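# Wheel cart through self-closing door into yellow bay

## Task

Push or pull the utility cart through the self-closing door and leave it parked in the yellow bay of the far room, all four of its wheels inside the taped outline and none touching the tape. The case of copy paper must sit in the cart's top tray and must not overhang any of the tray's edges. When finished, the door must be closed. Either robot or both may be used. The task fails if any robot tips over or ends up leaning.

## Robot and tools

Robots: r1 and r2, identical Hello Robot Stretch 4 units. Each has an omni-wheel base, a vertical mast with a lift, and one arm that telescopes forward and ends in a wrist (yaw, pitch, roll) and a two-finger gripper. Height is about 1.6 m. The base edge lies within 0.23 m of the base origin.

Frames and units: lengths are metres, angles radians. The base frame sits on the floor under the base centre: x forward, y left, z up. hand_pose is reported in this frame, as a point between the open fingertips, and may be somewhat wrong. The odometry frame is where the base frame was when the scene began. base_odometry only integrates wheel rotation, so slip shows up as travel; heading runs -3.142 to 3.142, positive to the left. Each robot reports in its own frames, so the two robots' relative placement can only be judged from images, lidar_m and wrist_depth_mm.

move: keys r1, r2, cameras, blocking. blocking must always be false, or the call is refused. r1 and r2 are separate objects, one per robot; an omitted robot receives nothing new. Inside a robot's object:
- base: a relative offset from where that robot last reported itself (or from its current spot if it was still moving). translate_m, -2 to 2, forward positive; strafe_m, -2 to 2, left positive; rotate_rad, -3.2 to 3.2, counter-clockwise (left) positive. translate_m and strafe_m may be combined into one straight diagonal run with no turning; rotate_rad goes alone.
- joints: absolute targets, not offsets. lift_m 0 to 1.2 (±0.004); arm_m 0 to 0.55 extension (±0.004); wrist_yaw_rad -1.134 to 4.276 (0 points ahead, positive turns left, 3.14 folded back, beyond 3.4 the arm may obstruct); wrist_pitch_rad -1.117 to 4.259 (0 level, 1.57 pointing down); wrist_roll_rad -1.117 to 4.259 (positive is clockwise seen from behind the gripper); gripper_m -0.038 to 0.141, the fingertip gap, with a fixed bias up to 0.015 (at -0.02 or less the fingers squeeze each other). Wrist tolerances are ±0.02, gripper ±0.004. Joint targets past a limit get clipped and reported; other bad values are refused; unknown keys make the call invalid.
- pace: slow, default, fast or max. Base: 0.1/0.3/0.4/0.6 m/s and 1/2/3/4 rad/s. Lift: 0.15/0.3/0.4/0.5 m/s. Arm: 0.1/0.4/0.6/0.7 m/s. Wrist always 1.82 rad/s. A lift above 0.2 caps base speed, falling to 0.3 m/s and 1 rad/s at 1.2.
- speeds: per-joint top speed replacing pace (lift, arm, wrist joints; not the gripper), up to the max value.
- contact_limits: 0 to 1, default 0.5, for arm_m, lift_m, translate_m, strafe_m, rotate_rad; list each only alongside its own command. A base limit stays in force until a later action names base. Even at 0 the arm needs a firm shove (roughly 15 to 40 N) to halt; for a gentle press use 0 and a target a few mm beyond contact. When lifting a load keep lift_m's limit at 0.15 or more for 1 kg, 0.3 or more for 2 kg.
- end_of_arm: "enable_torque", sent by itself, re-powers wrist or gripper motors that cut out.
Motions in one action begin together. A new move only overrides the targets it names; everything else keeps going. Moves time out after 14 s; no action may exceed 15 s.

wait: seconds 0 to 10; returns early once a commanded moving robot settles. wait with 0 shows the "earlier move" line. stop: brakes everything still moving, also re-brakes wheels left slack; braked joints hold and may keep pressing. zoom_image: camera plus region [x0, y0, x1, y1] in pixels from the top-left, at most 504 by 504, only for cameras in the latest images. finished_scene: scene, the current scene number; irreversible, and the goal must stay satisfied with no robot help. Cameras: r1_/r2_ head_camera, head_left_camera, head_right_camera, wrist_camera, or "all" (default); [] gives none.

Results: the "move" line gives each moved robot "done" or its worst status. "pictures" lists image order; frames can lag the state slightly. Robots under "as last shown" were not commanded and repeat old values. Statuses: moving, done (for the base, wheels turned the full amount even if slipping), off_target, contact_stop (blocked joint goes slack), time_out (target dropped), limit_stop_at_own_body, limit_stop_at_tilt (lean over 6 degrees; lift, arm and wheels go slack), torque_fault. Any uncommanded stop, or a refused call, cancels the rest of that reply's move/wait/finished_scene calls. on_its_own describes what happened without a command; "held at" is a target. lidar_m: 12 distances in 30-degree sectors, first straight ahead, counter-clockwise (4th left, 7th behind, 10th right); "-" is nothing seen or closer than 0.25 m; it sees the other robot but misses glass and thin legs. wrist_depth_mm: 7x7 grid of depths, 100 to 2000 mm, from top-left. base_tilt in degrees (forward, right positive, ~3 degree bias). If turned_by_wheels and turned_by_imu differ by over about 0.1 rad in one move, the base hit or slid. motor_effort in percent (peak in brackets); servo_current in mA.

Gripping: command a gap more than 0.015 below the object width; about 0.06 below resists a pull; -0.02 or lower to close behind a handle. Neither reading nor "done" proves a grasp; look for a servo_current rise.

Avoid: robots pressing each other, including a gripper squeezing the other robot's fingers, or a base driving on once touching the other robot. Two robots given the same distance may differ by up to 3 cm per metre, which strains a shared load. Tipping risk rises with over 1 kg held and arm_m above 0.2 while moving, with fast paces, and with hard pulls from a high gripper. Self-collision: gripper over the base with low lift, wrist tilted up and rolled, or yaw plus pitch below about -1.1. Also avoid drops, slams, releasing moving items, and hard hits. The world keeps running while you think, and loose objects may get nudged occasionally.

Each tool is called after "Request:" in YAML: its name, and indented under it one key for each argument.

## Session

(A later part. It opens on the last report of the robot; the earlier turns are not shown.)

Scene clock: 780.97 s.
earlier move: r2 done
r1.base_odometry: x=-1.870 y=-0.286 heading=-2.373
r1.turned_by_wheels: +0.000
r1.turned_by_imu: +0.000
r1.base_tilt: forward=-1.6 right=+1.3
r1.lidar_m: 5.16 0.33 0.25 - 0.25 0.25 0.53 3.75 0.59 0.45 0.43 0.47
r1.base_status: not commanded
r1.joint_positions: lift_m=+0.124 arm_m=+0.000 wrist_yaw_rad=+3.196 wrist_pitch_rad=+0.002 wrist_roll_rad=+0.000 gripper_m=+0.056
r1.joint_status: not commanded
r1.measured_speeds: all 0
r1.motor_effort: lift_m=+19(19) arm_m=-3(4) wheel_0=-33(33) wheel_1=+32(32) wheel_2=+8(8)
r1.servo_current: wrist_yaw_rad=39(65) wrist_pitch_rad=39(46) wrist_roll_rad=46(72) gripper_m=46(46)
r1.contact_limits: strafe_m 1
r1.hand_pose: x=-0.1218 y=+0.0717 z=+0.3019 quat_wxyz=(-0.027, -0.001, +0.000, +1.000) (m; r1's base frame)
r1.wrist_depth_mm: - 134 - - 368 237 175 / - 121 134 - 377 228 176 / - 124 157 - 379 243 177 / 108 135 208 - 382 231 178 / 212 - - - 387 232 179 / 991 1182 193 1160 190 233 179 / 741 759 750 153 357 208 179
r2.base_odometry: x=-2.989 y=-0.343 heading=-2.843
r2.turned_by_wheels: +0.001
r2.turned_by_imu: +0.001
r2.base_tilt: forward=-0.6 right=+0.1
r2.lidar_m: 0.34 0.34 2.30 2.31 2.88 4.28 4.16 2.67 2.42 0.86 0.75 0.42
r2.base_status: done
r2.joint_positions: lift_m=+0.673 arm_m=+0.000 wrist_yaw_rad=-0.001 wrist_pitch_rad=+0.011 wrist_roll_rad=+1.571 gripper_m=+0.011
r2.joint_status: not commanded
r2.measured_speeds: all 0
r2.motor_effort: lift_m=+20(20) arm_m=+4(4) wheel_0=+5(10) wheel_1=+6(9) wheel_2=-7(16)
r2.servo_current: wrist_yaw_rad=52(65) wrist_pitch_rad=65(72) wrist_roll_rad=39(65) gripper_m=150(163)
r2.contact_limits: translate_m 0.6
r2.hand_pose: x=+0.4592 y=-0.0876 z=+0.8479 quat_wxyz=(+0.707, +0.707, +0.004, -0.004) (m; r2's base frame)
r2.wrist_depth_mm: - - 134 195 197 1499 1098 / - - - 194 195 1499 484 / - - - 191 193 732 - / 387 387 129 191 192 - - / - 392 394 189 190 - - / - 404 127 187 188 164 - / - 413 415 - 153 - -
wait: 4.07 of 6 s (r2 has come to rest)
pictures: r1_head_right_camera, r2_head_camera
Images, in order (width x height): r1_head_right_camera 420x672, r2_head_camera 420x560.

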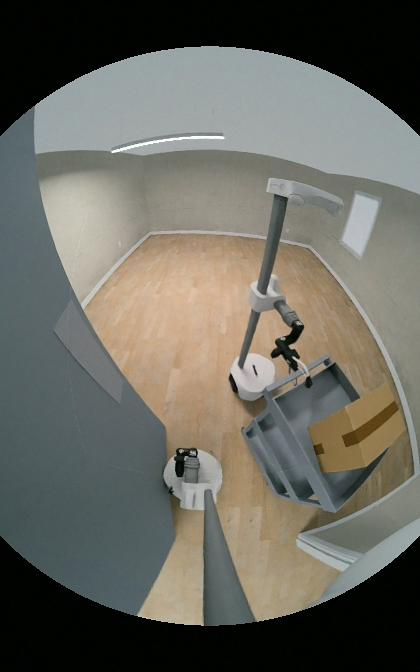

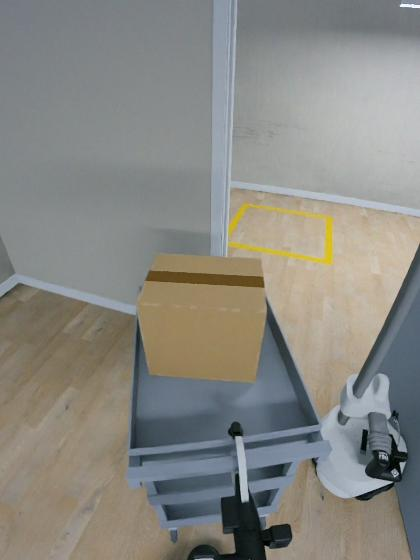

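Request:
move:
  r2: {"base":{"strafe_m":0.14},"pace":"slow","contact_limits":{"strafe_m":0.6}}
  blocking: false
  cameras: []

Request:
wait:
  seconds: 4
  cameras: []

Request:
move:
  r2: {"base":{"rotate_rad":-0.2},"pace":"slow"}
  blocking: false
  cameras: []

Request:
wait:
  seconds: 3
  cameras: ["r2_head_camera","r1_head_right_camera"]

Scene clock: 793.23 s.
move: r2 moving
r1: as last shown
r1.lidar_m: 5.16 0.34 0.25 - 0.25 0.25 0.50 3.76 0.59 0.46 0.42 0.48
r1.motor_effort: lift_m=+19(19) arm_m=-4(4) wheel_0=-33(33) wheel_1=+31(32) wheel_2=+8(8)
r1.servo_current: wrist_yaw_rad=46(59) wrist_pitch_rad=33(52) wrist_roll_rad=33(65) gripper_m=39(46)
r1.contact_limits: strafe_m 1
r1.wrist_depth_mm: - 134 - - 370 236 175 / - 121 134 - 377 228 176 / - 124 157 - 382 241 177 / 108 135 208 - 387 231 179 / 213 - - - 389 232 179 / 1008 1205 194 1160 190 233 180 / 759 750 750 154 357 207 179
r2.base_odometry: x=-2.985 y=-0.356 heading=-2.843
r2.turned_by_wheels: +0.000
r2.turned_by_imu: +0.000
r2.base_tilt: forward=-0.7 right=+0.1
r2.lidar_m: 0.33 0.34 2.28 2.32 2.89 4.29 4.17 2.70 2.46 0.87 0.79 0.41
r2.base_status: strafe_m moving
r2.joint_positions: lift_m=+0.673 arm_m=+0.000 wrist_yaw_rad=-0.002 wrist_pitch_rad=+0.011 wrist_roll_rad=+1.571 gripper_m=+0.011
r2.joint_status: not commanded
r2.measured_speeds: translate_m=+0.000 strafe_m=+0.055 rotate_rad=+0.002 lift_m=+0.000 arm_m=+0.000 wrist_yaw_rad=-0.002 wrist_pitch_rad=+0.000 wrist_roll_rad=+0.000
r2.motor_effort: lift_m=+20(20) arm_m=+4(4) wheel_0=-9(10) wheel_1=+9(10) wheel_2=+0(6)
r2.servo_current: wrist_yaw_rad=39(59) wrist_pitch_rad=59(72) wrist_roll_rad=46(52) gripper_m=156(163)
r2.contact_limits: strafe_m 0.6
r2.hand_pose: x=+0.4591 y=-0.0879 z=+0.8479 quat_wxyz=(+0.707, +0.707, +0.003, -0.004) (m; r2's base frame)
r2.wrist_depth_mm: - - 138 200 202 1537 1098 / - - 137 199 200 1537 477 / - - 603 196 198 768 - / - 387 133 194 194 809 - / - 397 131 191 193 - - / - 404 130 190 189 164 - / - 415 413 - - - -
pictures: none
No camera images: "cameras" was empty.

Scene clock: 795.27 s.
earlier move: r2 done
r1.base_odometry: x=-1.870 y=-0.286 heading=-2.373
r1.turned_by_wheels: +0.000
r1.turned_by_imu: +0.000
r1.base_tilt: forward=-1.6 right=+1.3
r1.lidar_m: 5.14 0.32 0.25 - 0.25 0.25 0.52 3.77 1.06 0.49 0.51 0.61
r1.base_status: not commanded
r1.joint_positions: lift_m=+0.124 arm_m=+0.000 wrist_yaw_rad=+3.196 wrist_pitch_rad=+0.002 wrist_roll_rad=+0.000 gripper_m=+0.056
r1.joint_status: not commanded
r1.measured_speeds: all 0
r1.motor_effort: lift_m=+19(19) arm_m=-4(4) wheel_0=-33(33) wheel_1=+32(32) wheel_2=+8(8)
r1.servo_current: wrist_yaw_rad=65(72) wrist_pitch_rad=39(52) wrist_roll_rad=26(65) gripper_m=46(46)
r1.contact_limits: strafe_m 1
r1.hand_pose: x=-0.1218 y=+0.0717 z=+0.3019 quat_wxyz=(-0.027, -0.001, +0.000, +1.000) (m; r1's base frame)
r1.wrist_depth_mm: - 135 - - 368 236 175 / - 121 134 - 377 228 176 / - 124 157 - 382 243 177 / 108 135 208 - 384 231 178 / 213 - - - 384 233 179 / 1008 1205 193 1182 190 232 180 / 750 750 750 153 357 208 179
r2.base_odometry: x=-2.948 y=-0.476 heading=-2.844
r2.turned_by_wheels: +0.000
r2.turned_by_imu: -0.001
r2.base_tilt: forward=-0.7 right=+0.1
r2.lidar_m: 0.36 0.42 2.18 2.17 2.72 4.25 - 2.83 2.57 1.00 0.87 0.38
r2.base_status: done
r2.joint_positions: lift_m=+0.673 arm_m=+0.000 wrist_yaw_rad=-0.002 wrist_pitch_rad=+0.011 wrist_roll_rad=+1.570 gripper_m=+0.011
r2.joint_status: not commanded
r2.measured_speeds: all 0
r2.motor_effort: lift_m=+20(20) arm_m=+4(4) wheel_0=-8(15) wheel_1=+3(10) wheel_2=+0(6)
r2.servo_current: wrist_yaw_rad=52(59) wrist_pitch_rad=65(72) wrist_roll_rad=52(65) gripper_m=156(163)
r2.contact_limits: strafe_m 0.6
r2.hand_pose: x=+0.4591 y=-0.0880 z=+0.8479 quat_wxyz=(+0.707, +0.707, +0.003, -0.005) (m; r2's base frame)
r2.wrist_depth_mm: - - - 179 180 1576 1078 / - - 123 181 183 707 - / - 377 125 185 186 - - / - 392 127 188 189 809 - / - 413 410 191 192 - - / - 430 176 194 195 163 - / - 153 459 - - 1618 -
wait: 2.03 of 4 s (r2 has come to rest)
pictures: none
No camera images: "cameras" was empty.

Scene clock: 795.77 s.
move: r2 moving
r1: as last shown
r1.lidar_m: 5.17 0.34 0.25 - 0.25 0.25 0.51 3.76 1.05 0.48 0.49 0.57
r1.motor_effort: lift_m=+19(19) arm_m=-4(4) wheel_0=-32(33) wheel_1=+31(32) wheel_2=+8(8)
r1.servo_current: wrist_yaw_rad=46(65) wrist_pitch_rad=46(46) wrist_roll_rad=65(65) gripper_m=39(46)
r1.contact_limits: strafe_m 1
r1.wrist_depth_mm: - 134 - - 366 238 175 / - 121 135 - 377 228 176 / - 124 157 - 379 242 177 / 109 135 208 - 382 230 178 / 213 - - - 384 232 179 / 1008 1205 193 1160 190 233 179 / 750 750 750 153 359 208 179
r2.base_odometry: x=-2.948 y=-0.476 heading=-2.964
r2.turned_by_wheels: -0.121
r2.turned_by_imu: -0.117
r2.base_tilt: forward=-0.7 right=+0.0
r2.lidar_m: 0.35 0.34 2.18 2.18 2.51 4.26 - 3.01 2.56 2.57 0.89 0.41
r2.base_status: rotate_rad moving
r2.joint_positions: lift_m=+0.673 arm_m=+0.000 wrist_yaw_rad=+0.010 wrist_pitch_rad=+0.011 wrist_roll_rad=+1.570 gripper_m=+0.011
r2.joint_status: not commanded
r2.measured_speeds: translate_m=-0.001 strafe_m=+0.001 rotate_rad=-0.413 lift_m=+0.000 arm_m=+0.000 wrist_yaw_rad=+0.008 wrist_pitch_rad=+0.000 wrist_roll_rad=+0.000
r2.motor_effort: lift_m=+20(20) arm_m=+4(4) wheel_0=+13(13) wheel_1=+6(8) wheel_2=+13(15)
r2.servo_current: wrist_yaw_rad=59(59) wrist_pitch_rad=59(65) wrist_roll_rad=46(59) gripper_m=156(156)
r2.hand_pose: x=+0.4601 y=-0.0847 z=+0.8479 quat_wxyz=(+0.707, +0.707, +0.007, +0.000) (m; r2's base frame)
r2.wrist_depth_mm: - - 131 192 193 1537 1098 / - - - 192 193 1618 - / - - 421 193 193 - - / - 392 389 193 194 798 - / - 402 399 193 195 - - / - 418 174 194 195 164 - / - 433 436 - 143 559 -
pictures: none
No camera images: "cameras" was empty.

Scene clock: 796.43 s.
earlier move: r2 done
r1.base_odometry: x=-1.870 y=-0.286 heading=-2.373
r1.turned_by_wheels: +0.000
r1.turned_by_imu: +0.000
r1.base_tilt: forward=-1.6 right=+1.3
r1.lidar_m: 5.18 0.36 0.25 - 0.25 0.25 0.52 3.74 0.60 0.47 0.46 0.56
r1.base_status: not commanded
r1.joint_positions: lift_m=+0.124 arm_m=+0.000 wrist_yaw_rad=+3.196 wrist_pitch_rad=+0.002 wrist_roll_rad=+0.000 gripper_m=+0.056
r1.joint_status: not commanded
r1.measured_speeds: all 0
r1.motor_effort: lift_m=+19(19) arm_m=-4(4) wheel_0=-32(33) wheel_1=+31(32) wheel_2=+8(8)
r1.servo_current: wrist_yaw_rad=46(65) wrist_pitch_rad=39(52) wrist_roll_rad=52(65) gripper_m=39(46)
r1.contact_limits: strafe_m 1
r1.hand_pose: x=-0.1218 y=+0.0717 z=+0.3019 quat_wxyz=(-0.027, -0.001, +0.000, +1.000) (m; r1's base frame)
r1.wrist_depth_mm: - 135 - - 370 237 175 / - 121 135 - 377 228 176 / - 124 157 - 382 242 177 / 108 135 207 - 387 231 178 / 213 - - - 389 232 179 / 991 1205 194 1182 191 233 180 / 750 750 750 154 357 208 179
r2.base_odometry: x=-2.948 y=-0.476 heading=-3.042
r2.turned_by_wheels: -0.077
r2.turned_by_imu: -0.075
r2.base_tilt: forward=-0.7 right=+0.1
r2.lidar_m: 0.35 0.34 2.17 2.16 2.44 3.84 - 3.15 2.56 2.58 0.88 0.39
r2.base_status: done
r2.joint_positions: lift_m=+0.673 arm_m=+0.000 wrist_yaw_rad=+0.010 wrist_pitch_rad=+0.011 wrist_roll_rad=+1.571 gripper_m=+0.011
r2.joint_status: not commanded
r2.measured_speeds: all 0
r2.motor_effort: lift_m=+20(20) arm_m=+1(4) wheel_0=+9(13) wheel_1=+7(8) wheel_2=+6(15)
r2.servo_current: wrist_yaw_rad=59(72) wrist_pitch_rad=59(65) wrist_roll_rad=46(59) gripper_m=150(163)
r2.hand_pose: x=+0.4601 y=-0.0847 z=+0.8479 quat_wxyz=(+0.707, +0.707, +0.007, +0.000) (m; r2's base frame)
r2.wrist_depth_mm: - - - 213 231 1430 1098 / - - - 208 211 1576 496 / - - 143 204 208 750 - / - 397 394 201 204 809 - / - 399 399 197 198 - - / - 404 174 193 194 165 - / - 410 415 - 142 - -
wait: 0.67 of 3 s (r2 has come to rest)
pictures: r1_head_right_camera, r2_head_camera
Images, in order (width x height): r1_head_right_camera 420x672, r2_head_camera 420x560.

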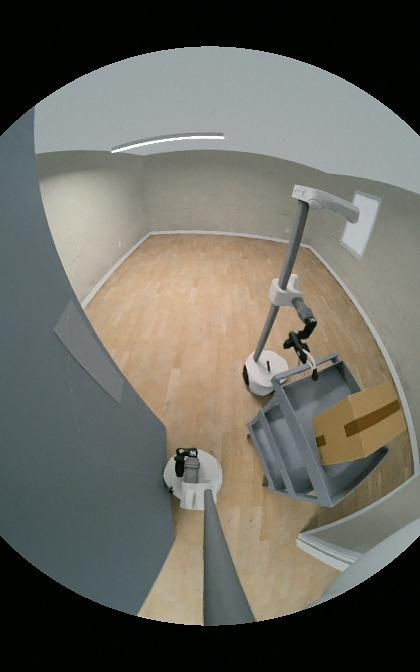

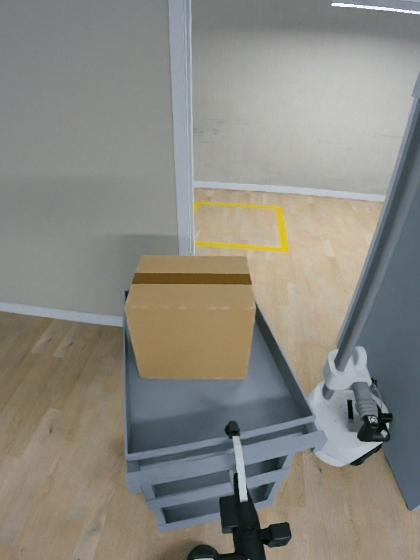

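Request:
move:
  r2: {"base":{"strafe_m":0.14},"pace":"slow","contact_limits":{"strafe_m":0.6}}
  blocking: false
  cameras: []

Request:
wait:
  seconds: 4
  cameras: []

Request:
move:
  r2: {"base":{"rotate_rad":-0.12},"pace":"slow"}
  blocking: false
  cameras: []

Request:
wait:
  seconds: 3
  cameras: ["r2_head_camera","r1_head_right_camera"]

Scene clock: 813.13 s.
move: r2 moving
r1: as last shown
r1.lidar_m: 5.17 0.35 0.25 - 0.25 0.25 0.53 3.77 0.59 0.47 0.47 0.51
r1.motor_effort: lift_m=+19(19) arm_m=-4(4) wheel_0=-32(33) wheel_1=+32(32) wheel_2=+8(8)
r1.servo_current: wrist_yaw_rad=26(59) wrist_pitch_rad=46(46) wrist_roll_rad=33(72) gripper_m=46(46)
r1.contact_limits: strafe_m 1
r1.wrist_depth_mm: - 135 - - 370 237 174 / - 122 135 - 375 229 176 / - 124 157 - 382 242 177 / 109 135 208 - 382 231 178 / 213 - - - 387 231 179 / 1008 1205 193 1182 191 233 179 / 759 750 750 153 357 208 179
r2.base_odometry: x=-2.947 y=-0.490 heading=-3.042
r2.turned_by_wheels: +0.000
r2.turned_by_imu: +0.000
r2.base_tilt: forward=-0.7 right=+0.0
r2.lidar_m: 0.33 0.34 2.17 2.17 2.44 3.82 - 3.16 2.62 2.59 0.90 0.40
r2.base_status: strafe_m moving
r2.joint_positions: lift_m=+0.673 arm_m=+0.000 wrist_yaw_rad=+0.003 wrist_pitch_rad=+0.011 wrist_roll_rad=+1.571 gripper_m=+0.011
r2.joint_status: not commanded
r2.measured_speeds: translate_m=+0.000 strafe_m=+0.055 rotate_rad=+0.002 lift_m=+0.000 arm_m=+0.000 wrist_yaw_rad=-0.012 wrist_pitch_rad=+0.000 wrist_roll_rad=+0.000
r2.motor_effort: lift_m=+20(20) arm_m=-3(4) wheel_0=-7(10) wheel_1=+10(10) wheel_2=-1(4)
r2.servo_current: wrist_yaw_rad=39(78) wrist_pitch_rad=59(65) wrist_roll_rad=46(52) gripper_m=156(156)
r2.contact_limits: strafe_m 0.6
r2.hand_pose: x=+0.4595 y=-0.0865 z=+0.8479 quat_wxyz=(+0.707, +0.707, +0.005, -0.003) (m; r2's base frame)
r2.wrist_depth_mm: - - - 216 235 1430 1098 / - - 148 211 213 1576 488 / - - 145 207 208 788 - / - 397 397 203 205 820 - / - 399 399 197 199 - - / - 404 136 194 194 164 - / - 410 413 - 142 - -
pictures: none
No camera images: "cameras" was empty.

Scene clock: 815.17 s.
earlier move: r2 done
r1.base_odometry: x=-1.870 y=-0.286 heading=-2.373
r1.turned_by_wheels: +0.000
r1.turned_by_imu: +0.000
r1.base_tilt: forward=-1.6 right=+1.3
r1.lidar_m: 5.17 0.33 0.25 - 0.25 0.26 0.52 3.76 1.06 0.52 0.53 0.68
r1.base_status: not commanded
r1.joint_positions: lift_m=+0.124 arm_m=+0.000 wrist_yaw_rad=+3.196 wrist_pitch_rad=+0.002 wrist_roll_rad=+0.000 gripper_m=+0.056
r1.joint_status: not commanded
r1.measured_speeds: all 0
r1.motor_effort: lift_m=+19(19) arm_m=-3(4) wheel_0=-32(33) wheel_1=+31(32) wheel_2=+8(8)
r1.servo_current: wrist_yaw_rad=46(65) wrist_pitch_rad=46(52) wrist_roll_rad=39(72) gripper_m=39(52)
r1.contact_limits: strafe_m 1
r1.hand_pose: x=-0.1218 y=+0.0717 z=+0.3019 quat_wxyz=(-0.027, -0.001, +0.000, +1.000) (m; r1's base frame)
r1.wrist_depth_mm: - 134 - - 366 238 174 / - 121 134 - 373 227 176 / - 124 157 - 379 242 177 / 109 135 209 - 384 230 179 / 214 - - - 387 232 179 / 991 1229 194 1182 190 234 179 / 741 759 750 153 359 208 179
r2.base_odometry: x=-2.934 y=-0.615 heading=-3.042
r2.turned_by_wheels: +0.000
r2.turned_by_imu: -0.001
r2.base_tilt: forward=-0.7 right=+0.0
r2.lidar_m: 0.35 0.35 2.04 2.04 2.27 3.62 - 3.30 2.71 2.70 0.98 0.40
r2.base_status: done
r2.joint_positions: lift_m=+0.673 arm_m=+0.000 wrist_yaw_rad=-0.003 wrist_pitch_rad=+0.011 wrist_roll_rad=+1.570 gripper_m=+0.011
r2.joint_status: not commanded
r2.measured_speeds: all 0
r2.motor_effort: lift_m=+20(20) arm_m=-3(4) wheel_0=-6(13) wheel_1=+4(10) wheel_2=+0(4)
r2.servo_current: wrist_yaw_rad=52(78) wrist_pitch_rad=65(65) wrist_roll_rad=46(65) gripper_m=156(156)
r2.contact_limits: strafe_m 0.6
r2.hand_pose: x=+0.4590 y=-0.0884 z=+0.8479 quat_wxyz=(+0.707, +0.707, +0.003, -0.005) (m; r2's base frame)
r2.wrist_depth_mm: - - - 194 195 1576 1078 / - - - 194 195 1537 - / - - 387 194 194 - - / - 392 389 193 195 - - / - 402 404 193 195 - - / - 415 173 193 194 163 - / - 433 439 - 134 - -
wait: 2.03 of 4 s (r2 has come to rest)
pictures: none
No camera images: "cameras" was empty.

Scene clock: 815.67 s.
move: r2 moving
r1: as last shown
r1.lidar_m: 5.15 0.32 0.25 - 0.25 0.25 0.50 3.76 1.08 0.52 0.52 0.64
r1.motor_effort: lift_m=+19(19) arm_m=-3(4) wheel_0=-33(33) wheel_1=+32(32) wheel_2=+8(8)
r1.servo_current: wrist_yaw_rad=59(72) wrist_pitch_rad=39(46) wrist_roll_rad=52(59) gripper_m=46(46)
r1.contact_limits: strafe_m 1
r1.wrist_depth_mm: - 134 - - 370 237 174 / - 121 134 - 375 229 176 / - 124 157 - 382 243 177 / 108 135 208 - 384 232 178 / 213 - - - 387 233 179 / 1008 1182 194 1160 191 233 179 / 750 750 759 153 359 208 179
r2.base_odometry: x=-2.935 y=-0.615 heading=+3.141
r2.turned_by_wheels: -0.100
r2.turned_by_imu: -0.097
r2.base_tilt: forward=-0.7 right=+0.1
r2.lidar_m: 0.33 0.35 2.09 2.04 2.14 3.16 - 3.60 2.78 2.70 1.02 0.41
r2.base_status: rotate_rad moving
r2.joint_positions: lift_m=+0.673 arm_m=+0.000 wrist_yaw_rad=+0.008 wrist_pitch_rad=+0.011 wrist_roll_rad=+1.570 gripper_m=+0.011
r2.joint_status: not commanded
r2.measured_speeds: translate_m=+0.000 strafe_m=+0.000 rotate_rad=-0.211 lift_m=+0.000 arm_m=+0.000 wrist_yaw_rad=+0.001 wrist_pitch_rad=+0.000 wrist_roll_rad=+0.000
r2.motor_effort: lift_m=+20(20) arm_m=-3(4) wheel_0=+9(10) wheel_1=+4(7) wheel_2=+13(13)
r2.servo_current: wrist_yaw_rad=52(65) wrist_pitch_rad=65(65) wrist_roll_rad=52(52) gripper_m=150(163)
r2.hand_pose: x=+0.4600 y=-0.0851 z=+0.8479 quat_wxyz=(+0.707, +0.707, +0.007, -0.001) (m; r2's base frame)
r2.wrist_depth_mm: - - - 206 208 1576 1118 / - - - 204 206 1576 480 / - - 140 202 203 750 - / - 397 392 199 201 - - / - 402 399 196 198 - - / - 407 173 195 195 164 - / - 158 421 - 142 - -
pictures: none
No camera images: "cameras" was empty.

Scene clock: 816.17 s.
earlier move: r2 done
r1.base_odometry: x=-1.870 y=-0.286 heading=-2.373
r1.turned_by_wheels: +0.000
r1.turned_by_imu: +0.000
r1.base_tilt: forward=-1.6 right=+1.3
r1.lidar_m: 5.17 0.33 0.25 - 0.25 0.25 0.49 3.76 1.08 0.51 0.53 0.65
r1.base_status: not commanded
r1.joint_positions: lift_m=+0.124 arm_m=+0.000 wrist_yaw_rad=+3.196 wrist_pitch_rad=+0.002 wrist_roll_rad=+0.000 gripper_m=+0.056
r1.joint_status: not commanded
r1.measured_speeds: all 0
r1.motor_effort: lift_m=+19(19) arm_m=-3(4) wheel_0=-33(33) wheel_1=+31(32) wheel_2=+8(8)
r1.servo_current: wrist_yaw_rad=46(72) wrist_pitch_rad=46(46) wrist_roll_rad=52(65) gripper_m=33(46)
r1.contact_limits: strafe_m 1
r1.hand_pose: x=-0.1218 y=+0.0717 z=+0.3019 quat_wxyz=(-0.027, -0.001, +0.000, +1.000) (m; r1's base frame)
r1.wrist_depth_mm: - 134 - - 370 237 175 / - 121 135 - 373 229 176 / - 124 157 - 379 243 177 / 109 135 208 - 382 230 179 / 213 - - - 387 232 179 / 1008 1182 194 1160 190 233 180 / 741 759 768 153 357 208 178
r2.base_odometry: x=-2.934 y=-0.615 heading=+3.122
r2.turned_by_wheels: -0.019
r2.turned_by_imu: -0.018
r2.base_tilt: forward=-0.7 right=+0.1
r2.lidar_m: 0.33 0.33 2.10 2.04 2.15 3.11 - 3.67 2.79 2.71 1.01 0.40
r2.base_status: done
r2.joint_positions: lift_m=+0.673 arm_m=+0.000 wrist_yaw_rad=+0.008 wrist_pitch_rad=+0.011 wrist_roll_rad=+1.570 gripper_m=+0.011
r2.joint_status: not commanded
r2.measured_speeds: all 0
r2.motor_effort: lift_m=+20(20) arm_m=-3(4) wheel_0=+4(12) wheel_1=+3(7) wheel_2=+7(13)
r2.servo_current: wrist_yaw_rad=52(65) wrist_pitch_rad=65(65) wrist_roll_rad=52(59) gripper_m=150(163)
r2.hand_pose: x=+0.4600 y=-0.0851 z=+0.8479 quat_wxyz=(+0.707, +0.707, +0.007, -0.001) (m; r2's base frame)
r2.wrist_depth_mm: - - - 213 216 1430 1098 / - - - 208 211 1537 488 / - - 143 204 207 741 - / - 399 397 201 203 809 - / - 399 397 196 199 - - / - 410 136 195 194 164 - / - 410 413 - 142 - -
wait: 0.50 of 3 s (r2 has come to rest)
pictures: r1_head_right_camera, r2_head_camera
Images, in order (width x height): r1_head_right_camera 420x672, r2_head_camera 420x560.

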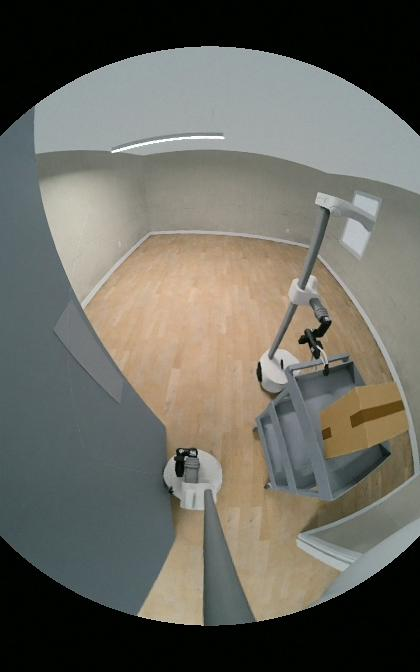

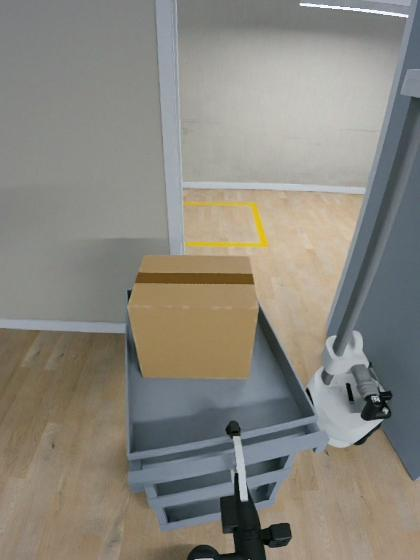

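Request:
move:
  r2: {"base":{"strafe_m":0.2},"pace":"slow","contact_limits":{"strafe_m":0.6}}
  blocking: false
  cameras: []

Request:
wait:
  seconds: 5
  cameras: []

Request:
move:
  r2: {"base":{"rotate_rad":-0.13},"pace":"slow"}
  blocking: false
  cameras: []

Request:
wait:
  seconds: 3
  cameras: ["r2_head_camera","r1_head_right_camera"]

Scene clock: 831.50 s.
move: r2 moving
r1: as last shown
r1.lidar_m: 5.16 0.33 0.25 - 0.25 0.25 0.52 3.76 1.07 0.50 0.52 0.67
r1.motor_effort: lift_m=+19(19) arm_m=-3(4) wheel_0=-32(33) wheel_1=+31(32) wheel_2=+8(8)
r1.servo_current: wrist_yaw_rad=39(59) wrist_pitch_rad=39(46) wrist_roll_rad=52(59) gripper_m=46(46)
r1.contact_limits: strafe_m 1
r1.wrist_depth_mm: - 135 - - 370 237 175 / - 121 135 - 375 228 176 / - 125 157 - 382 242 177 / 109 135 208 - 384 230 178 / 212 - - - 384 232 179 / 1008 1205 193 1160 191 232 179 / 750 759 759 153 357 208 179
r2.base_odometry: x=-2.935 y=-0.630 heading=+3.122
r2.turned_by_wheels: +0.000
r2.turned_by_imu: +0.000
r2.base_tilt: forward=-0.6 right=+0.1
r2.lidar_m: 0.34 0.33 2.09 2.02 2.16 3.06 - 3.67 2.77 2.70 1.01 0.41
r2.base_status: strafe_m moving
r2.joint_positions: lift_m=+0.673 arm_m=+0.000 wrist_yaw_rad=+0.003 wrist_pitch_rad=+0.011 wrist_roll_rad=+1.570 gripper_m=+0.011
r2.joint_status: not commanded
r2.measured_speeds: translate_m=+0.000 strafe_m=+0.056 rotate_rad=+0.001 lift_m=+0.000 arm_m=+0.000 wrist_yaw_rad=-0.008 wrist_pitch_rad=+0.000 wrist_roll_rad=+0.000
r2.motor_effort: lift_m=+20(20) arm_m=-3(4) wheel_0=-9(11) wheel_1=+8(10) wheel_2=+1(5)
r2.servo_current: wrist_yaw_rad=52(59) wrist_pitch_rad=59(65) wrist_roll_rad=46(59) gripper_m=156(163)
r2.contact_limits: strafe_m 0.6
r2.hand_pose: x=+0.4595 y=-0.0866 z=+0.8479 quat_wxyz=(+0.707, +0.707, +0.005, -0.003) (m; r2's base frame)
r2.wrist_depth_mm: - - - 214 236 1430 1078 / - - - 209 213 1537 492 / - - 144 206 208 809 - / - 397 397 202 204 798 - / - 399 399 196 198 - - / - 404 175 193 195 164 - / - 410 413 - 142 - -
pictures: none
No camera images: "cameras" was empty.

Scene clock: 834.13 s.
earlier move: r2 done
r1.base_odometry: x=-1.870 y=-0.286 heading=-2.373
r1.turned_by_wheels: +0.000
r1.turned_by_imu: +0.000
r1.base_tilt: forward=-1.6 right=+1.3
r1.lidar_m: 5.16 0.33 0.25 - 0.25 0.25 0.52 3.75 1.06 0.56 0.63 1.12
r1.base_status: not commanded
r1.joint_positions: lift_m=+0.124 arm_m=+0.000 wrist_yaw_rad=+3.196 wrist_pitch_rad=+0.002 wrist_roll_rad=+0.000 gripper_m=+0.056
r1.joint_status: not commanded
r1.measured_speeds: all 0
r1.motor_effort: lift_m=+19(19) arm_m=-3(4) wheel_0=-32(33) wheel_1=+31(32) wheel_2=+8(8)
r1.servo_current: wrist_yaw_rad=52(72) wrist_pitch_rad=46(52) wrist_roll_rad=39(65) gripper_m=39(46)
r1.contact_limits: strafe_m 1
r1.hand_pose: x=-0.1218 y=+0.0717 z=+0.3019 quat_wxyz=(-0.027, -0.001, +0.000, +1.000) (m; r1's base frame)
r1.wrist_depth_mm: - 135 - - 373 238 174 / - 121 134 - 375 229 176 / - 124 158 - 382 242 177 / 108 135 208 - 387 231 178 / 213 - - - 384 232 179 / 976 1205 193 1160 191 233 180 / 759 750 750 153 359 208 179
r2.base_odometry: x=-2.938 y=-0.815 heading=+3.122
r2.turned_by_wheels: +0.000
r2.turned_by_imu: -0.001
r2.base_tilt: forward=-0.7 right=+0.1
r2.lidar_m: 0.37 0.39 1.91 1.83 1.93 2.81 - 3.91 3.00 2.90 1.11 0.36
r2.base_status: done
r2.joint_positions: lift_m=+0.673 arm_m=+0.000 wrist_yaw_rad=-0.005 wrist_pitch_rad=+0.011 wrist_roll_rad=+1.569 gripper_m=+0.011
r2.joint_status: not commanded
r2.measured_speeds: all 0
r2.motor_effort: lift_m=+20(20) arm_m=-3(4) wheel_0=-6(13) wheel_1=+4(10) wheel_2=-1(5)
r2.servo_current: wrist_yaw_rad=59(59) wrist_pitch_rad=65(72) wrist_roll_rad=46(59) gripper_m=156(163)
r2.contact_limits: strafe_m 0.6
r2.hand_pose: x=+0.4589 y=-0.0887 z=+0.8479 quat_wxyz=(+0.708, +0.707, +0.002, -0.005) (m; r2's base frame)
r2.wrist_depth_mm: - - - 184 185 1576 1098 / - - - 186 187 715 - / - 382 377 188 189 - - / - 394 389 190 191 - - / - 413 407 191 193 - - / - 424 173 195 195 163 - / - 148 452 - 134 554 -
wait: 2.63 of 5 s (r2 has come to rest)
pictures: none
No camera images: "cameras" was empty.

Scene clock: 834.63 s.
move: r2 moving
r1: as last shown
r1.lidar_m: 5.16 0.34 0.25 - 0.25 0.25 0.51 3.76 1.08 0.59 0.61 1.08
r1.motor_effort: lift_m=+19(19) arm_m=-4(4) wheel_0=-32(33) wheel_1=+31(32) wheel_2=+8(8)
r1.servo_current: wrist_yaw_rad=39(59) wrist_pitch_rad=39(46) wrist_roll_rad=52(65) gripper_m=39(46)
r1.contact_limits: strafe_m 1
r1.wrist_depth_mm: - 134 - - 368 236 174 / - 121 134 - 373 228 176 / - 124 157 - 382 242 177 / 109 135 208 - 387 230 179 / 212 - - - 392 232 179 / 1008 1229 193 1182 191 233 179 / 759 750 750 153 357 208 179
r2.base_odometry: x=-2.939 y=-0.815 heading=+3.018
r2.turned_by_wheels: -0.104
r2.turned_by_imu: -0.101
r2.base_tilt: forward=-0.7 right=+0.1
r2.lidar_m: 0.35 0.35 1.95 1.83 1.89 2.52 - 4.34 3.07 2.90 1.13 0.40
r2.base_status: rotate_rad moving
r2.joint_positions: lift_m=+0.673 arm_m=+0.000 wrist_yaw_rad=+0.008 wrist_pitch_rad=+0.011 wrist_roll_rad=+1.570 gripper_m=+0.011
r2.joint_status: not commanded
r2.measured_speeds: translate_m=+0.002 strafe_m=-0.001 rotate_rad=-0.236 lift_m=+0.000 arm_m=+0.000 wrist_yaw_rad=+0.001 wrist_pitch_rad=+0.000 wrist_roll_rad=+0.008
r2.motor_effort: lift_m=+20(20) arm_m=-4(4) wheel_0=+6(11) wheel_1=+5(7) wheel_2=+11(12)
r2.servo_current: wrist_yaw_rad=59(59) wrist_pitch_rad=59(65) wrist_roll_rad=46(52) gripper_m=150(156)
r2.hand_pose: x=+0.4599 y=-0.0852 z=+0.8479 quat_wxyz=(+0.707, +0.707, +0.007, -0.001) (m; r2's base frame)
r2.wrist_depth_mm: - - 134 195 196 1537 1098 / - - - 195 196 1576 - / - - 480 195 196 798 - / - 392 392 194 196 - - / - 407 402 194 196 - - / - 413 173 194 195 165 - / - 158 436 - 142 - -
pictures: none
No camera images: "cameras" was empty.

Scene clock: 835.13 s.
earlier move: r2 done
r1.base_odometry: x=-1.870 y=-0.286 heading=-2.373
r1.turned_by_wheels: +0.000
r1.turned_by_imu: +0.000
r1.base_tilt: forward=-1.6 right=+1.3
r1.lidar_m: 5.17 0.34 0.25 - 0.25 0.25 0.52 3.75 1.07 0.55 0.60 1.10
r1.base_status: not commanded
r1.joint_positions: lift_m=+0.124 arm_m=+0.000 wrist_yaw_rad=+3.196 wrist_pitch_rad=+0.002 wrist_roll_rad=+0.000 gripper_m=+0.056
r1.joint_status: not commanded
r1.measured_speeds: all 0
r1.motor_effort: lift_m=+19(19) arm_m=-4(4) wheel_0=-32(33) wheel_1=+31(32) wheel_2=+8(8)
r1.servo_current: wrist_yaw_rad=39(72) wrist_pitch_rad=39(46) wrist_roll_rad=52(65) gripper_m=39(46)
r1.contact_limits: strafe_m 1
r1.hand_pose: x=-0.1218 y=+0.0717 z=+0.3019 quat_wxyz=(-0.027, -0.001, +0.000, +1.000) (m; r1's base frame)
r1.wrist_depth_mm: - 134 - - 370 237 175 / - 121 135 - 377 229 176 / - 124 157 - 382 243 177 / 109 136 208 - 384 230 179 / 213 - - - 387 233 179 / 1025 1205 193 1160 191 233 179 / 759 741 759 153 355 208 179
r2.base_odometry: x=-2.938 y=-0.815 heading=+2.994
r2.turned_by_wheels: -0.024
r2.turned_by_imu: -0.023
r2.base_tilt: forward=-0.7 right=+0.1
r2.lidar_m: 0.35 0.37 1.95 1.84 1.90 2.48 - 4.31 3.11 2.91 1.18 0.41
r2.base_status: done
r2.joint_positions: lift_m=+0.673 arm_m=+0.000 wrist_yaw_rad=+0.008 wrist_pitch_rad=+0.011 wrist_roll_rad=+1.570 gripper_m=+0.011
r2.joint_status: not commanded
r2.measured_speeds: all 0
r2.motor_effort: lift_m=+20(20) arm_m=-4(4) wheel_0=+6(11) wheel_1=+4(7) wheel_2=+10(13)
r2.servo_current: wrist_yaw_rad=52(59) wrist_pitch_rad=59(65) wrist_roll_rad=33(59) gripper_m=150(156)
r2.hand_pose: x=+0.4600 y=-0.0852 z=+0.8479 quat_wxyz=(+0.707, +0.707, +0.007, -0.001) (m; r2's base frame)
r2.wrist_depth_mm: - - - 203 204 1576 1098 / - - - 201 202 1576 484 / - - 477 200 201 732 - / - 394 392 197 198 - - / - 399 402 196 197 - - / - 410 135 194 195 163 - / - 424 424 - 142 - -
wait: 0.50 of 3 s (r2 has come to rest)
pictures: r1_head_right_camera, r2_head_camera
Images, in order (width x height): r1_head_right_camera 420x672, r2_head_camera 420x560.

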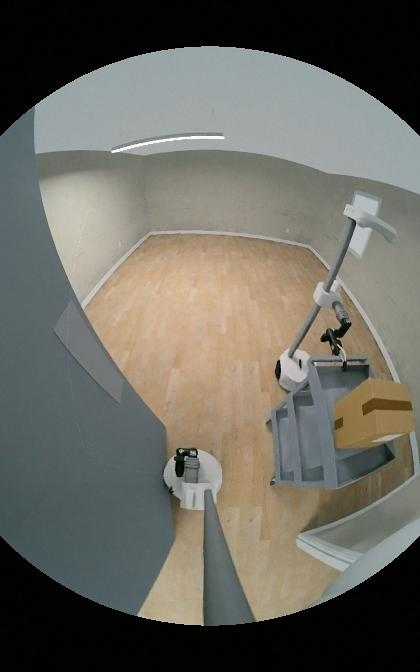

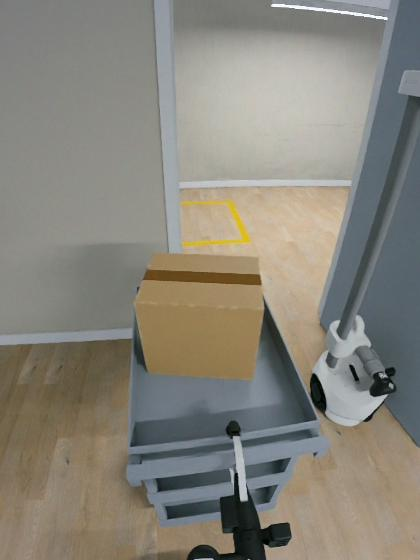

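Request:
move:
  r2: {"base":{"strafe_m":0.15},"pace":"slow","contact_limits":{"strafe_m":0.6}}
  blocking: false
  cameras: []

Request:
wait:
  seconds: 5
  cameras: []

Request:
move:
  r2: {"base":{"rotate_rad":-0.17},"pace":"slow"}
  blocking: false
  cameras: []

Request:
wait:
  seconds: 3
  cameras: []

Request:
move:
  r2: {"base":{"translate_m":0.2},"pace":"slow","contact_limits":{"translate_m":0.6}}
  blocking: false
  cameras: []

Request:
wait:
  seconds: 5
  cameras: ["r2_head_camera","r1_head_right_camera"]

Scene clock: 846.00 s.
move: r2 moving
r1: as last shown
r1.lidar_m: 5.18 0.34 0.25 - 0.25 0.25 0.49 3.75 1.09 0.57 0.60 1.10
r1.motor_effort: lift_m=+19(19) arm_m=-3(4) wheel_0=-33(33) wheel_1=+32(32) wheel_2=+8(8)
r1.servo_current: wrist_yaw_rad=52(65) wrist_pitch_rad=46(46) wrist_roll_rad=26(65) gripper_m=39(46)
r1.contact_limits: strafe_m 1
r1.wrist_depth_mm: - 134 - - 370 237 174 / - 121 135 - 375 227 176 / - 124 157 - 379 242 177 / 109 135 208 - 384 231 179 / 213 - - - 387 233 179 / 1008 1205 194 1182 190 233 180 / 759 750 759 153 357 208 179
r2.base_odometry: x=-2.941 y=-0.829 heading=+2.994
r2.turned_by_wheels: +0.000
r2.turned_by_imu: +0.000
r2.base_tilt: forward=-0.7 right=+0.1
r2.lidar_m: 0.32 0.35 1.93 1.81 1.87 2.47 - 4.31 3.10 2.91 1.18 0.39
r2.base_status: strafe_m moving
r2.joint_positions: lift_m=+0.673 arm_m=+0.000 wrist_yaw_rad=+0.003 wrist_pitch_rad=+0.011 wrist_roll_rad=+1.570 gripper_m=+0.011
r2.joint_status: not commanded
r2.measured_speeds: translate_m=+0.000 strafe_m=+0.057 rotate_rad=+0.003 lift_m=+0.000 arm_m=+0.000 wrist_yaw_rad=-0.005 wrist_pitch_rad=+0.000 wrist_roll_rad=+0.000
r2.motor_effort: lift_m=+20(20) arm_m=-4(4) wheel_0=-7(10) wheel_1=+9(9) wheel_2=+1(7)
r2.servo_current: wrist_yaw_rad=52(65) wrist_pitch_rad=59(65) wrist_roll_rad=39(59) gripper_m=150(163)
r2.contact_limits: strafe_m 0.6
r2.hand_pose: x=+0.4595 y=-0.0866 z=+0.8479 quat_wxyz=(+0.707, +0.707, +0.005, -0.003) (m; r2's base frame)
r2.wrist_depth_mm: - - - 204 207 1537 1098 / - - - 202 204 1576 492 / - - 139 200 201 741 - / - 392 392 198 199 809 - / - 402 402 195 196 - - / - 410 135 193 195 163 - / - 415 421 - 142 - -
pictures: none
No camera images: "cameras" was empty.

Scene clock: 848.13 s.
earlier move: r2 done
r1.base_odometry: x=-1.870 y=-0.286 heading=-2.373
r1.turned_by_wheels: +0.000
r1.turned_by_imu: +0.000
r1.base_tilt: forward=-1.6 right=+1.3
r1.lidar_m: 5.17 0.31 0.25 - 0.25 0.25 0.52 3.75 1.06 0.62 0.68 1.25
r1.base_status: not commanded
r1.joint_positions: lift_m=+0.124 arm_m=+0.000 wrist_yaw_rad=+3.196 wrist_pitch_rad=+0.002 wrist_roll_rad=+0.000 gripper_m=+0.056
r1.joint_status: not commanded
r1.measured_speeds: all 0
r1.motor_effort: lift_m=+19(19) arm_m=-4(4) wheel_0=-33(33) wheel_1=+32(32) wheel_2=+8(8)
r1.servo_current: wrist_yaw_rad=33(72) wrist_pitch_rad=39(52) wrist_roll_rad=46(65) gripper_m=46(52)
r1.contact_limits: strafe_m 1
r1.hand_pose: x=-0.1218 y=+0.0717 z=+0.3019 quat_wxyz=(-0.027, -0.001, +0.000, +1.000) (m; r1's base frame)
r1.wrist_depth_mm: - 134 - - 370 237 174 / - 121 134 - 375 229 176 / - 124 157 - 382 243 176 / 109 135 208 - 382 232 179 / 213 - - - 387 232 179 / 1008 1229 195 1160 191 233 179 / 759 750 759 153 359 208 179
r2.base_odometry: x=-2.961 y=-0.963 heading=+2.993
r2.turned_by_wheels: +0.000
r2.turned_by_imu: -0.001
r2.base_tilt: forward=-0.7 right=+0.1
r2.lidar_m: 0.36 0.36 1.80 1.69 1.74 2.28 - 4.31 3.27 3.03 1.21 0.39
r2.base_status: done
r2.joint_positions: lift_m=+0.673 arm_m=+0.000 wrist_yaw_rad=-0.006 wrist_pitch_rad=+0.011 wrist_roll_rad=+1.569 gripper_m=+0.011
r2.joint_status: not commanded
r2.measured_speeds: all 0
r2.motor_effort: lift_m=+20(20) arm_m=+3(4) wheel_0=-4(13) wheel_1=+3(9) wheel_2=-2(7)
r2.servo_current: wrist_yaw_rad=65(65) wrist_pitch_rad=65(65) wrist_roll_rad=39(65) gripper_m=130(163)
r2.contact_limits: strafe_m 0.6
r2.hand_pose: x=+0.4587 y=-0.0893 z=+0.8479 quat_wxyz=(+0.708, +0.707, +0.002, -0.006) (m; r2's base frame)
r2.wrist_depth_mm: - - - 186 187 1576 1098 / - - 128 187 189 1464 - / - 384 382 189 190 - - / - 394 389 190 191 - - / - 407 404 192 193 809 - / - 421 173 194 194 162 - / - 445 445 - 134 - -
wait: 2.13 of 5 s (r2 has come to rest)
pictures: none
No camera images: "cameras" was empty.

Scene clock: 848.63 s.
move: r2 moving
r1: as last shown
r1.lidar_m: 5.16 0.34 0.25 - 0.25 0.25 0.49 3.76 1.08 0.61 0.68 1.24
r1.motor_effort: lift_m=+19(19) arm_m=-4(4) wheel_0=-32(33) wheel_1=+32(32) wheel_2=+8(8)
r1.servo_current: wrist_yaw_rad=52(59) wrist_pitch_rad=39(46) wrist_roll_rad=46(59) gripper_m=46(46)
r1.contact_limits: strafe_m 1
r1.wrist_depth_mm: - 134 - - 373 237 175 / - 121 134 - 377 227 176 / - 124 157 - 382 243 177 / 109 135 208 - 384 231 179 / 213 - - - 387 233 179 / 1008 1229 193 1182 190 233 179 / 750 741 750 154 357 208 179
r2.base_odometry: x=-2.961 y=-0.963 heading=+2.877
r2.turned_by_wheels: -0.116
r2.turned_by_imu: -0.112
r2.base_tilt: forward=-0.6 right=+0.1
r2.lidar_m: 0.33 0.37 1.91 1.69 1.72 2.09 3.98 4.26 3.43 3.04 1.38 0.41
r2.base_status: rotate_rad moving
r2.joint_positions: lift_m=+0.673 arm_m=+0.000 wrist_yaw_rad=+0.010 wrist_pitch_rad=+0.011 wrist_roll_rad=+1.570 gripper_m=+0.011
r2.joint_status: not commanded
r2.measured_speeds: translate_m=+0.001 strafe_m=-0.001 rotate_rad=-0.337 lift_m=+0.000 arm_m=+0.001 wrist_yaw_rad=+0.041 wrist_pitch_rad=+0.000 wrist_roll_rad=+0.003
r2.motor_effort: lift_m=+20(20) arm_m=+3(4) wheel_0=+9(9) wheel_1=+6(9) wheel_2=+12(12)
r2.servo_current: wrist_yaw_rad=65(65) wrist_pitch_rad=59(65) wrist_roll_rad=59(59) gripper_m=137(150)
r2.hand_pose: x=+0.4601 y=-0.0846 z=+0.8479 quat_wxyz=(+0.708, +0.707, +0.007, +0.000) (m; r2's base frame)
r2.wrist_depth_mm: - - 137 199 200 1537 1098 / - - - 197 199 1576 - / - - 559 196 197 741 - / - 397 389 196 198 - - / - 404 404 196 196 - - / - 415 172 195 195 165 - / - 158 433 - 142 - -
pictures: none
No camera images: "cameras" was empty.

Scene clock: 849.23 s.
earlier move: r2 done
r1.base_odometry: x=-1.870 y=-0.286 heading=-2.373
r1.turned_by_wheels: +0.000
r1.turned_by_imu: +0.000
r1.base_tilt: forward=-1.6 right=+1.3
r1.lidar_m: 5.17 0.35 0.25 - 0.25 0.25 0.52 3.76 1.07 0.60 0.64 1.23
r1.base_status: not commanded
r1.joint_positions: lift_m=+0.124 arm_m=+0.000 wrist_yaw_rad=+3.196 wrist_pitch_rad=+0.002 wrist_roll_rad=+0.000 gripper_m=+0.056
r1.joint_status: not commanded
r1.measured_speeds: all 0
r1.motor_effort: lift_m=+19(19) arm_m=-3(4) wheel_0=-32(33) wheel_1=+31(32) wheel_2=+8(8)
r1.servo_current: wrist_yaw_rad=39(65) wrist_pitch_rad=46(52) wrist_roll_rad=46(59) gripper_m=39(46)
r1.contact_limits: strafe_m 1
r1.hand_pose: x=-0.1218 y=+0.0717 z=+0.3019 quat_wxyz=(-0.027, -0.001, +0.000, +1.000) (m; r1's base frame)
r1.wrist_depth_mm: - 134 - - 370 238 174 / - 121 135 - 375 227 176 / - 124 157 - 379 241 177 / 109 135 208 - 387 231 179 / 213 - - - 389 232 179 / 1008 1205 194 1182 191 233 179 / 750 750 750 154 357 208 179
r2.base_odometry: x=-2.961 y=-0.963 heading=+2.825
r2.turned_by_wheels: -0.052
r2.turned_by_imu: -0.051
r2.base_tilt: forward=-0.7 right=+0.1
r2.lidar_m: 0.31 0.34 1.89 1.70 1.71 2.03 3.70 4.23 3.47 3.05 1.43 0.42
r2.base_status: done
r2.joint_positions: lift_m=+0.673 arm_m=+0.000 wrist_yaw_rad=+0.010 wrist_pitch_rad=+0.011 wrist_roll_rad=+1.570 gripper_m=+0.011
r2.joint_status: not commanded
r2.measured_speeds: all 0
r2.motor_effort: lift_m=+20(20) arm_m=-4(4) wheel_0=+7(11) wheel_1=+5(9) wheel_2=+8(16)
r2.servo_current: wrist_yaw_rad=59(78) wrist_pitch_rad=65(65) wrist_roll_rad=46(59) gripper_m=137(150)
r2.hand_pose: x=+0.4602 y=-0.0845 z=+0.8479 quat_wxyz=(+0.707, +0.707, +0.007, +0.000) (m; r2's base frame)
r2.wrist_depth_mm: - - 150 215 217 1366 1078 / - - - 211 212 1618 496 / - - 145 206 208 732 - / - 397 397 202 204 809 - / - 402 139 198 200 - - / - 404 174 195 193 164 - / - 410 413 - 142 - -
wait: 0.60 of 3 s (r2 has come to rest)
pictures: none
No camera images: "cameras" was empty.

Scene clock: 849.73 s.
move: r2 moving
r1: as last shown
r1.lidar_m: 5.17 0.32 0.25 - 0.25 0.25 0.52 3.77 1.07 0.59 0.66 1.23
r1.motor_effort: lift_m=+19(19) arm_m=-4(4) wheel_0=-32(33) wheel_1=+31(32) wheel_2=+8(8)
r1.servo_current: wrist_yaw_rad=52(59) wrist_pitch_rad=46(52) wrist_roll_rad=39(72) gripper_m=39(46)
r1.contact_limits: strafe_m 1
r1.wrist_depth_mm: - 135 - - 370 236 175 / - 121 135 - 375 229 176 / - 124 157 - 382 243 177 / 109 135 209 - 384 231 178 / 213 - - - 387 232 179 / 1008 1205 194 1160 190 234 180 / 759 759 741 154 357 208 179
r2.base_odometry: x=-2.972 y=-0.960 heading=+2.825
r2.turned_by_wheels: +0.000
r2.turned_by_imu: +0.000
r2.base_tilt: forward=-0.7 right=+0.0
r2.lidar_m: 0.32 0.33 1.87 1.69 1.72 2.02 3.69 4.23 3.51 3.03 1.41 0.41
r2.base_status: translate_m moving
r2.joint_positions: lift_m=+0.673 arm_m=+0.000 wrist_yaw_rad=+0.003 wrist_pitch_rad=+0.011 wrist_roll_rad=+1.571 gripper_m=+0.011
r2.joint_status: not commanded
r2.measured_speeds: translate_m=+0.049 strafe_m=+0.000 rotate_rad=-0.002 lift_m=+0.000 arm_m=+0.000 wrist_yaw_rad=-0.012 wrist_pitch_rad=+0.000 wrist_roll_rad=+0.005
r2.motor_effort: lift_m=+20(20) arm_m=-3(4) wheel_0=+7(12) wheel_1=+10(10) wheel_2=-12(12)
r2.servo_current: wrist_yaw_rad=46(72) wrist_pitch_rad=59(65) wrist_roll_rad=39(52) gripper_m=143(143)
r2.contact_limits: translate_m 0.6
r2.hand_pose: x=+0.4595 y=-0.0865 z=+0.8479 quat_wxyz=(+0.707, +0.707, +0.005, -0.003) (m; r2's base frame)
r2.wrist_depth_mm: - - 152 220 235 1281 1025 / - - - 213 216 1576 1042 / - - 147 208 211 1537 - / - 397 397 203 206 798 - / - 399 140 198 200 - - / - 402 175 194 193 165 - / - 407 410 - 142 - -
pictures: none
No camera images: "cameras" was empty.

Scene clock: 852.53 s.
earlier move: r2 done
r1.base_odometry: x=-1.870 y=-0.286 heading=-2.373
r1.turned_by_wheels: +0.000
r1.turned_by_imu: +0.000
r1.base_tilt: forward=-1.6 right=+1.3
r1.lidar_m: 5.16 0.36 0.25 - 0.25 0.25 0.51 3.74 0.69 0.63 0.65 1.22
r1.base_status: not commanded
r1.joint_positions: lift_m=+0.124 arm_m=+0.000 wrist_yaw_rad=+3.196 wrist_pitch_rad=+0.002 wrist_roll_rad=+0.000 gripper_m=+0.056
r1.joint_status: not commanded
r1.measured_speeds: all 0
r1.motor_effort: lift_m=+19(19) arm_m=-4(4) wheel_0=-32(33) wheel_1=+32(32) wheel_2=+8(8)
r1.servo_current: wrist_yaw_rad=46(65) wrist_pitch_rad=39(52) wrist_roll_rad=52(72) gripper_m=39(46)
r1.contact_limits: strafe_m 1
r1.hand_pose: x=-0.1218 y=+0.0717 z=+0.3019 quat_wxyz=(-0.027, -0.001, +0.000, +1.000) (m; r1's base frame)
r1.wrist_depth_mm: - 134 - - 370 237 175 / - 121 135 - 377 228 176 / - 124 157 - 382 243 177 / 109 135 208 - 387 231 178 / 213 - - - 387 233 179 / 1008 1205 194 1182 191 233 179 / 750 750 768 153 357 208 179
r2.base_odometry: x=-3.150 y=-0.901 heading=+2.826
r2.turned_by_wheels: +0.001
r2.turned_by_imu: +0.002
r2.base_tilt: forward=-0.7 right=+0.1
r2.lidar_m: 0.33 0.32 1.65 1.73 1.75 2.06 3.68 4.43 3.46 3.01 1.09 0.41
r2.base_status: done
r2.joint_positions: lift_m=+0.673 arm_m=+0.000 wrist_yaw_rad=+0.007 wrist_pitch_rad=+0.011 wrist_roll_rad=+1.572 gripper_m=+0.011
r2.joint_status: not commanded
r2.measured_speeds: all 0
r2.motor_effort: lift_m=+20(20) arm_m=+4(4) wheel_0=+10(14) wheel_1=+6(10) wheel_2=-4(18)
r2.servo_current: wrist_yaw_rad=46(72) wrist_pitch_rad=65(65) wrist_roll_rad=52(59) gripper_m=137(143)
r2.contact_limits: translate_m 0.6
r2.hand_pose: x=+0.4599 y=-0.0853 z=+0.8479 quat_wxyz=(+0.707, +0.708, +0.006, -0.001) (m; r2's base frame)
r2.wrist_depth_mm: - - 177 243 257 259 262 / - - - 231 - 1576 1160 / - - - 222 225 1618 - / - - - 211 216 750 - / - 404 402 202 207 - - / - 399 140 195 195 167 - / - 392 392 - 140 167 -
wait: 2.80 of 5 s (r2 has come to rest)
pictures: r1_head_right_camera, r2_head_camera
Images, in order (width x height): r1_head_right_camera 420x672, r2_head_camera 420x560.

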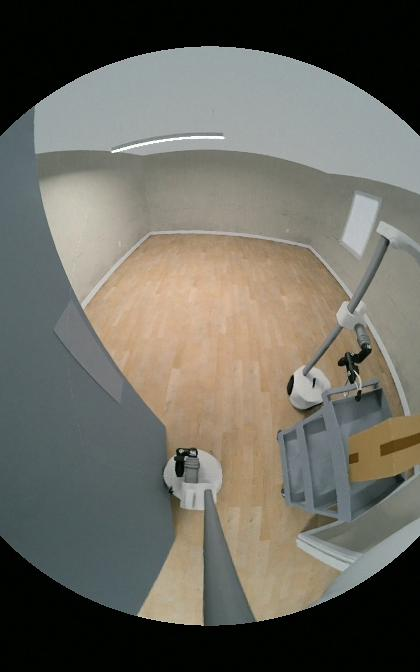

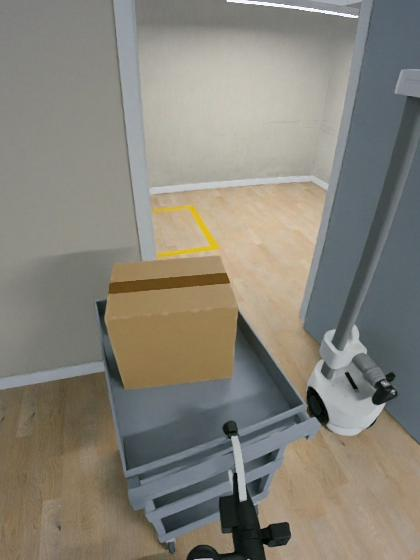

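Request:
move:
  r2: {"base":{"strafe_m":0.27},"pace":"slow","contact_limits":{"strafe_m":0.6}}
  blocking: false
  cameras: []

Request:
wait:
  seconds: 5
  cameras: ["r2_head_camera","r1_head_right_camera"]

Scene clock: 864.83 s.
move: r2 moving
r1: as last shown
r1.lidar_m: 5.17 0.35 0.25 - 0.25 0.25 0.52 3.75 0.67 0.62 0.67 4.01
r1.motor_effort: lift_m=+19(19) arm_m=-4(4) wheel_0=-33(33) wheel_1=+31(32) wheel_2=+8(8)
r1.servo_current: wrist_yaw_rad=46(65) wrist_pitch_rad=39(46) wrist_roll_rad=59(59) gripper_m=46(46)
r1.contact_limits: strafe_m 1
r1.wrist_depth_mm: - 134 - - 368 237 175 / - 121 134 - 375 229 176 / - 124 157 - 382 243 177 / 108 135 208 - 384 230 179 / 213 - - - 387 232 179 / 991 1229 194 1182 191 233 179 / 750 750 750 153 357 208 179
r2.base_odometry: x=-3.155 y=-0.915 heading=+2.826
r2.turned_by_wheels: +0.000
r2.turned_by_imu: +0.000
r2.base_tilt: forward=-0.7 right=+0.1
r2.lidar_m: 0.30 0.31 1.66 1.72 1.74 2.05 3.65 4.43 3.45 3.01 1.10 0.43
r2.base_status: strafe_m moving
r2.joint_positions: lift_m=+0.673 arm_m=+0.000 wrist_yaw_rad=+0.005 wrist_pitch_rad=+0.011 wrist_roll_rad=+1.572 gripper_m=+0.011
r2.joint_status: not commanded
r2.measured_speeds: translate_m=+0.001 strafe_m=+0.056 rotate_rad=-0.005 lift_m=+0.000 arm_m=+0.000 wrist_yaw_rad=-0.055 wrist_pitch_rad=+0.000 wrist_roll_rad=+0.000
r2.motor_effort: lift_m=+20(20) arm_m=+4(4) wheel_0=-13(13) wheel_1=+10(11) wheel_2=-1(3)
r2.servo_current: wrist_yaw_rad=59(65) wrist_pitch_rad=59(65) wrist_roll_rad=39(52) gripper_m=137(143)
r2.contact_limits: strafe_m 0.6
r2.hand_pose: x=+0.4597 y=-0.0861 z=+0.8479 quat_wxyz=(+0.707, +0.708, +0.005, -0.002) (m; r2's base frame)
r2.wrist_depth_mm: - - 179 246 260 263 264 / - - - 234 - 1576 1138 / - - - 223 228 1661 484 / - - - 211 216 741 - / - 402 402 203 207 - - / - 397 140 195 194 165 - / - 392 392 - 141 167 -
pictures: none
No camera images: "cameras" was empty.

Scene clock: 868.20 s.
earlier move: r2 done
r1.base_odometry: x=-1.870 y=-0.286 heading=-2.373
r1.turned_by_wheels: +0.000
r1.turned_by_imu: +0.000
r1.base_tilt: forward=-1.6 right=+1.3
r1.lidar_m: 5.16 0.35 0.25 - 0.25 0.25 0.53 3.75 0.74 0.73 0.86 3.97
r1.base_status: not commanded
r1.joint_positions: lift_m=+0.124 arm_m=+0.000 wrist_yaw_rad=+3.196 wrist_pitch_rad=+0.002 wrist_roll_rad=+0.000 gripper_m=+0.056
r1.joint_status: not commanded
r1.measured_speeds: all 0
r1.motor_effort: lift_m=+19(19) arm_m=-3(4) wheel_0=-33(33) wheel_1=+31(32) wheel_2=+8(8)
r1.servo_current: wrist_yaw_rad=59(65) wrist_pitch_rad=39(52) wrist_roll_rad=52(72) gripper_m=39(52)
r1.contact_limits: strafe_m 1
r1.hand_pose: x=-0.1218 y=+0.0717 z=+0.3019 quat_wxyz=(-0.027, -0.001, +0.000, +1.000) (m; r1's base frame)
r1.wrist_depth_mm: - 134 - - 370 238 175 / - 121 134 - 375 228 176 / - 124 157 - 379 242 177 / 108 135 208 - 382 231 179 / 212 - - - 387 232 179 / 991 1205 195 1182 190 232 180 / 750 750 750 154 359 208 179
r2.base_odometry: x=-3.234 y=-1.158 heading=+2.826
r2.turned_by_wheels: +0.000
r2.turned_by_imu: -0.001
r2.base_tilt: forward=-0.7 right=+0.0
r2.lidar_m: 0.35 0.38 1.58 1.46 1.49 1.75 3.21 4.46 3.77 3.28 1.22 0.39
r2.base_status: done
r2.joint_positions: lift_m=+0.673 arm_m=+0.000 wrist_yaw_rad=-0.002 wrist_pitch_rad=+0.011 wrist_roll_rad=+1.570 gripper_m=+0.011
r2.joint_status: not commanded
r2.measured_speeds: all 0
r2.motor_effort: lift_m=+20(20) arm_m=+4(4) wheel_0=-7(14) wheel_1=+2(11) wheel_2=+0(3)
r2.servo_current: wrist_yaw_rad=39(65) wrist_pitch_rad=59(65) wrist_roll_rad=39(59) gripper_m=137(150)
r2.contact_limits: strafe_m 0.6
r2.hand_pose: x=+0.4591 y=-0.0881 z=+0.8479 quat_wxyz=(+0.707, +0.707, +0.003, -0.005) (m; r2's base frame)
r2.wrist_depth_mm: - - 133 195 195 1537 1118 / - - - 194 195 1576 - / - 517 389 195 196 - - / - 397 392 195 196 - - / - 407 404 195 196 - - / - 421 171 196 197 163 - / - 157 442 - 132 - -
wait: 3.37 of 5 s (r2 has come to rest)
pictures: r1_head_right_camera, r2_head_camera
Images, in order (width x height): r1_head_right_camera 420x672, r2_head_camera 420x560.

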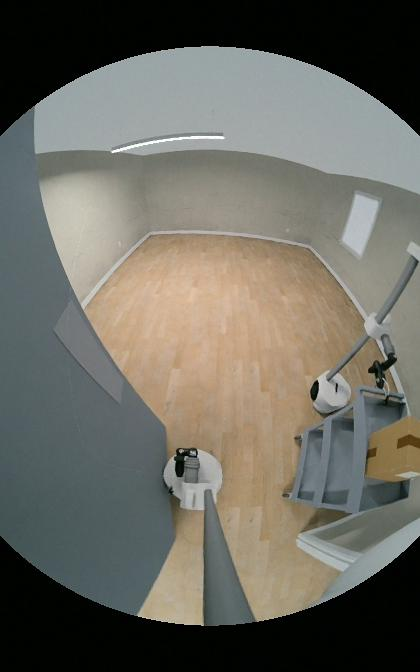

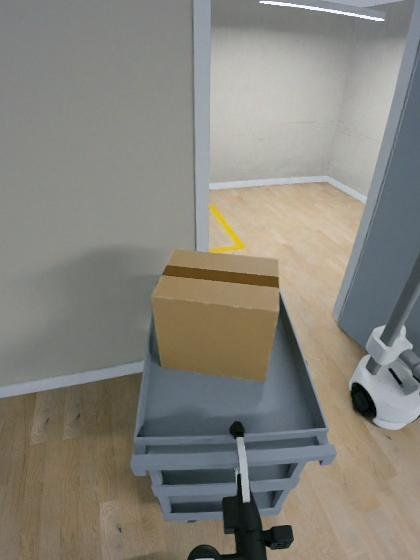

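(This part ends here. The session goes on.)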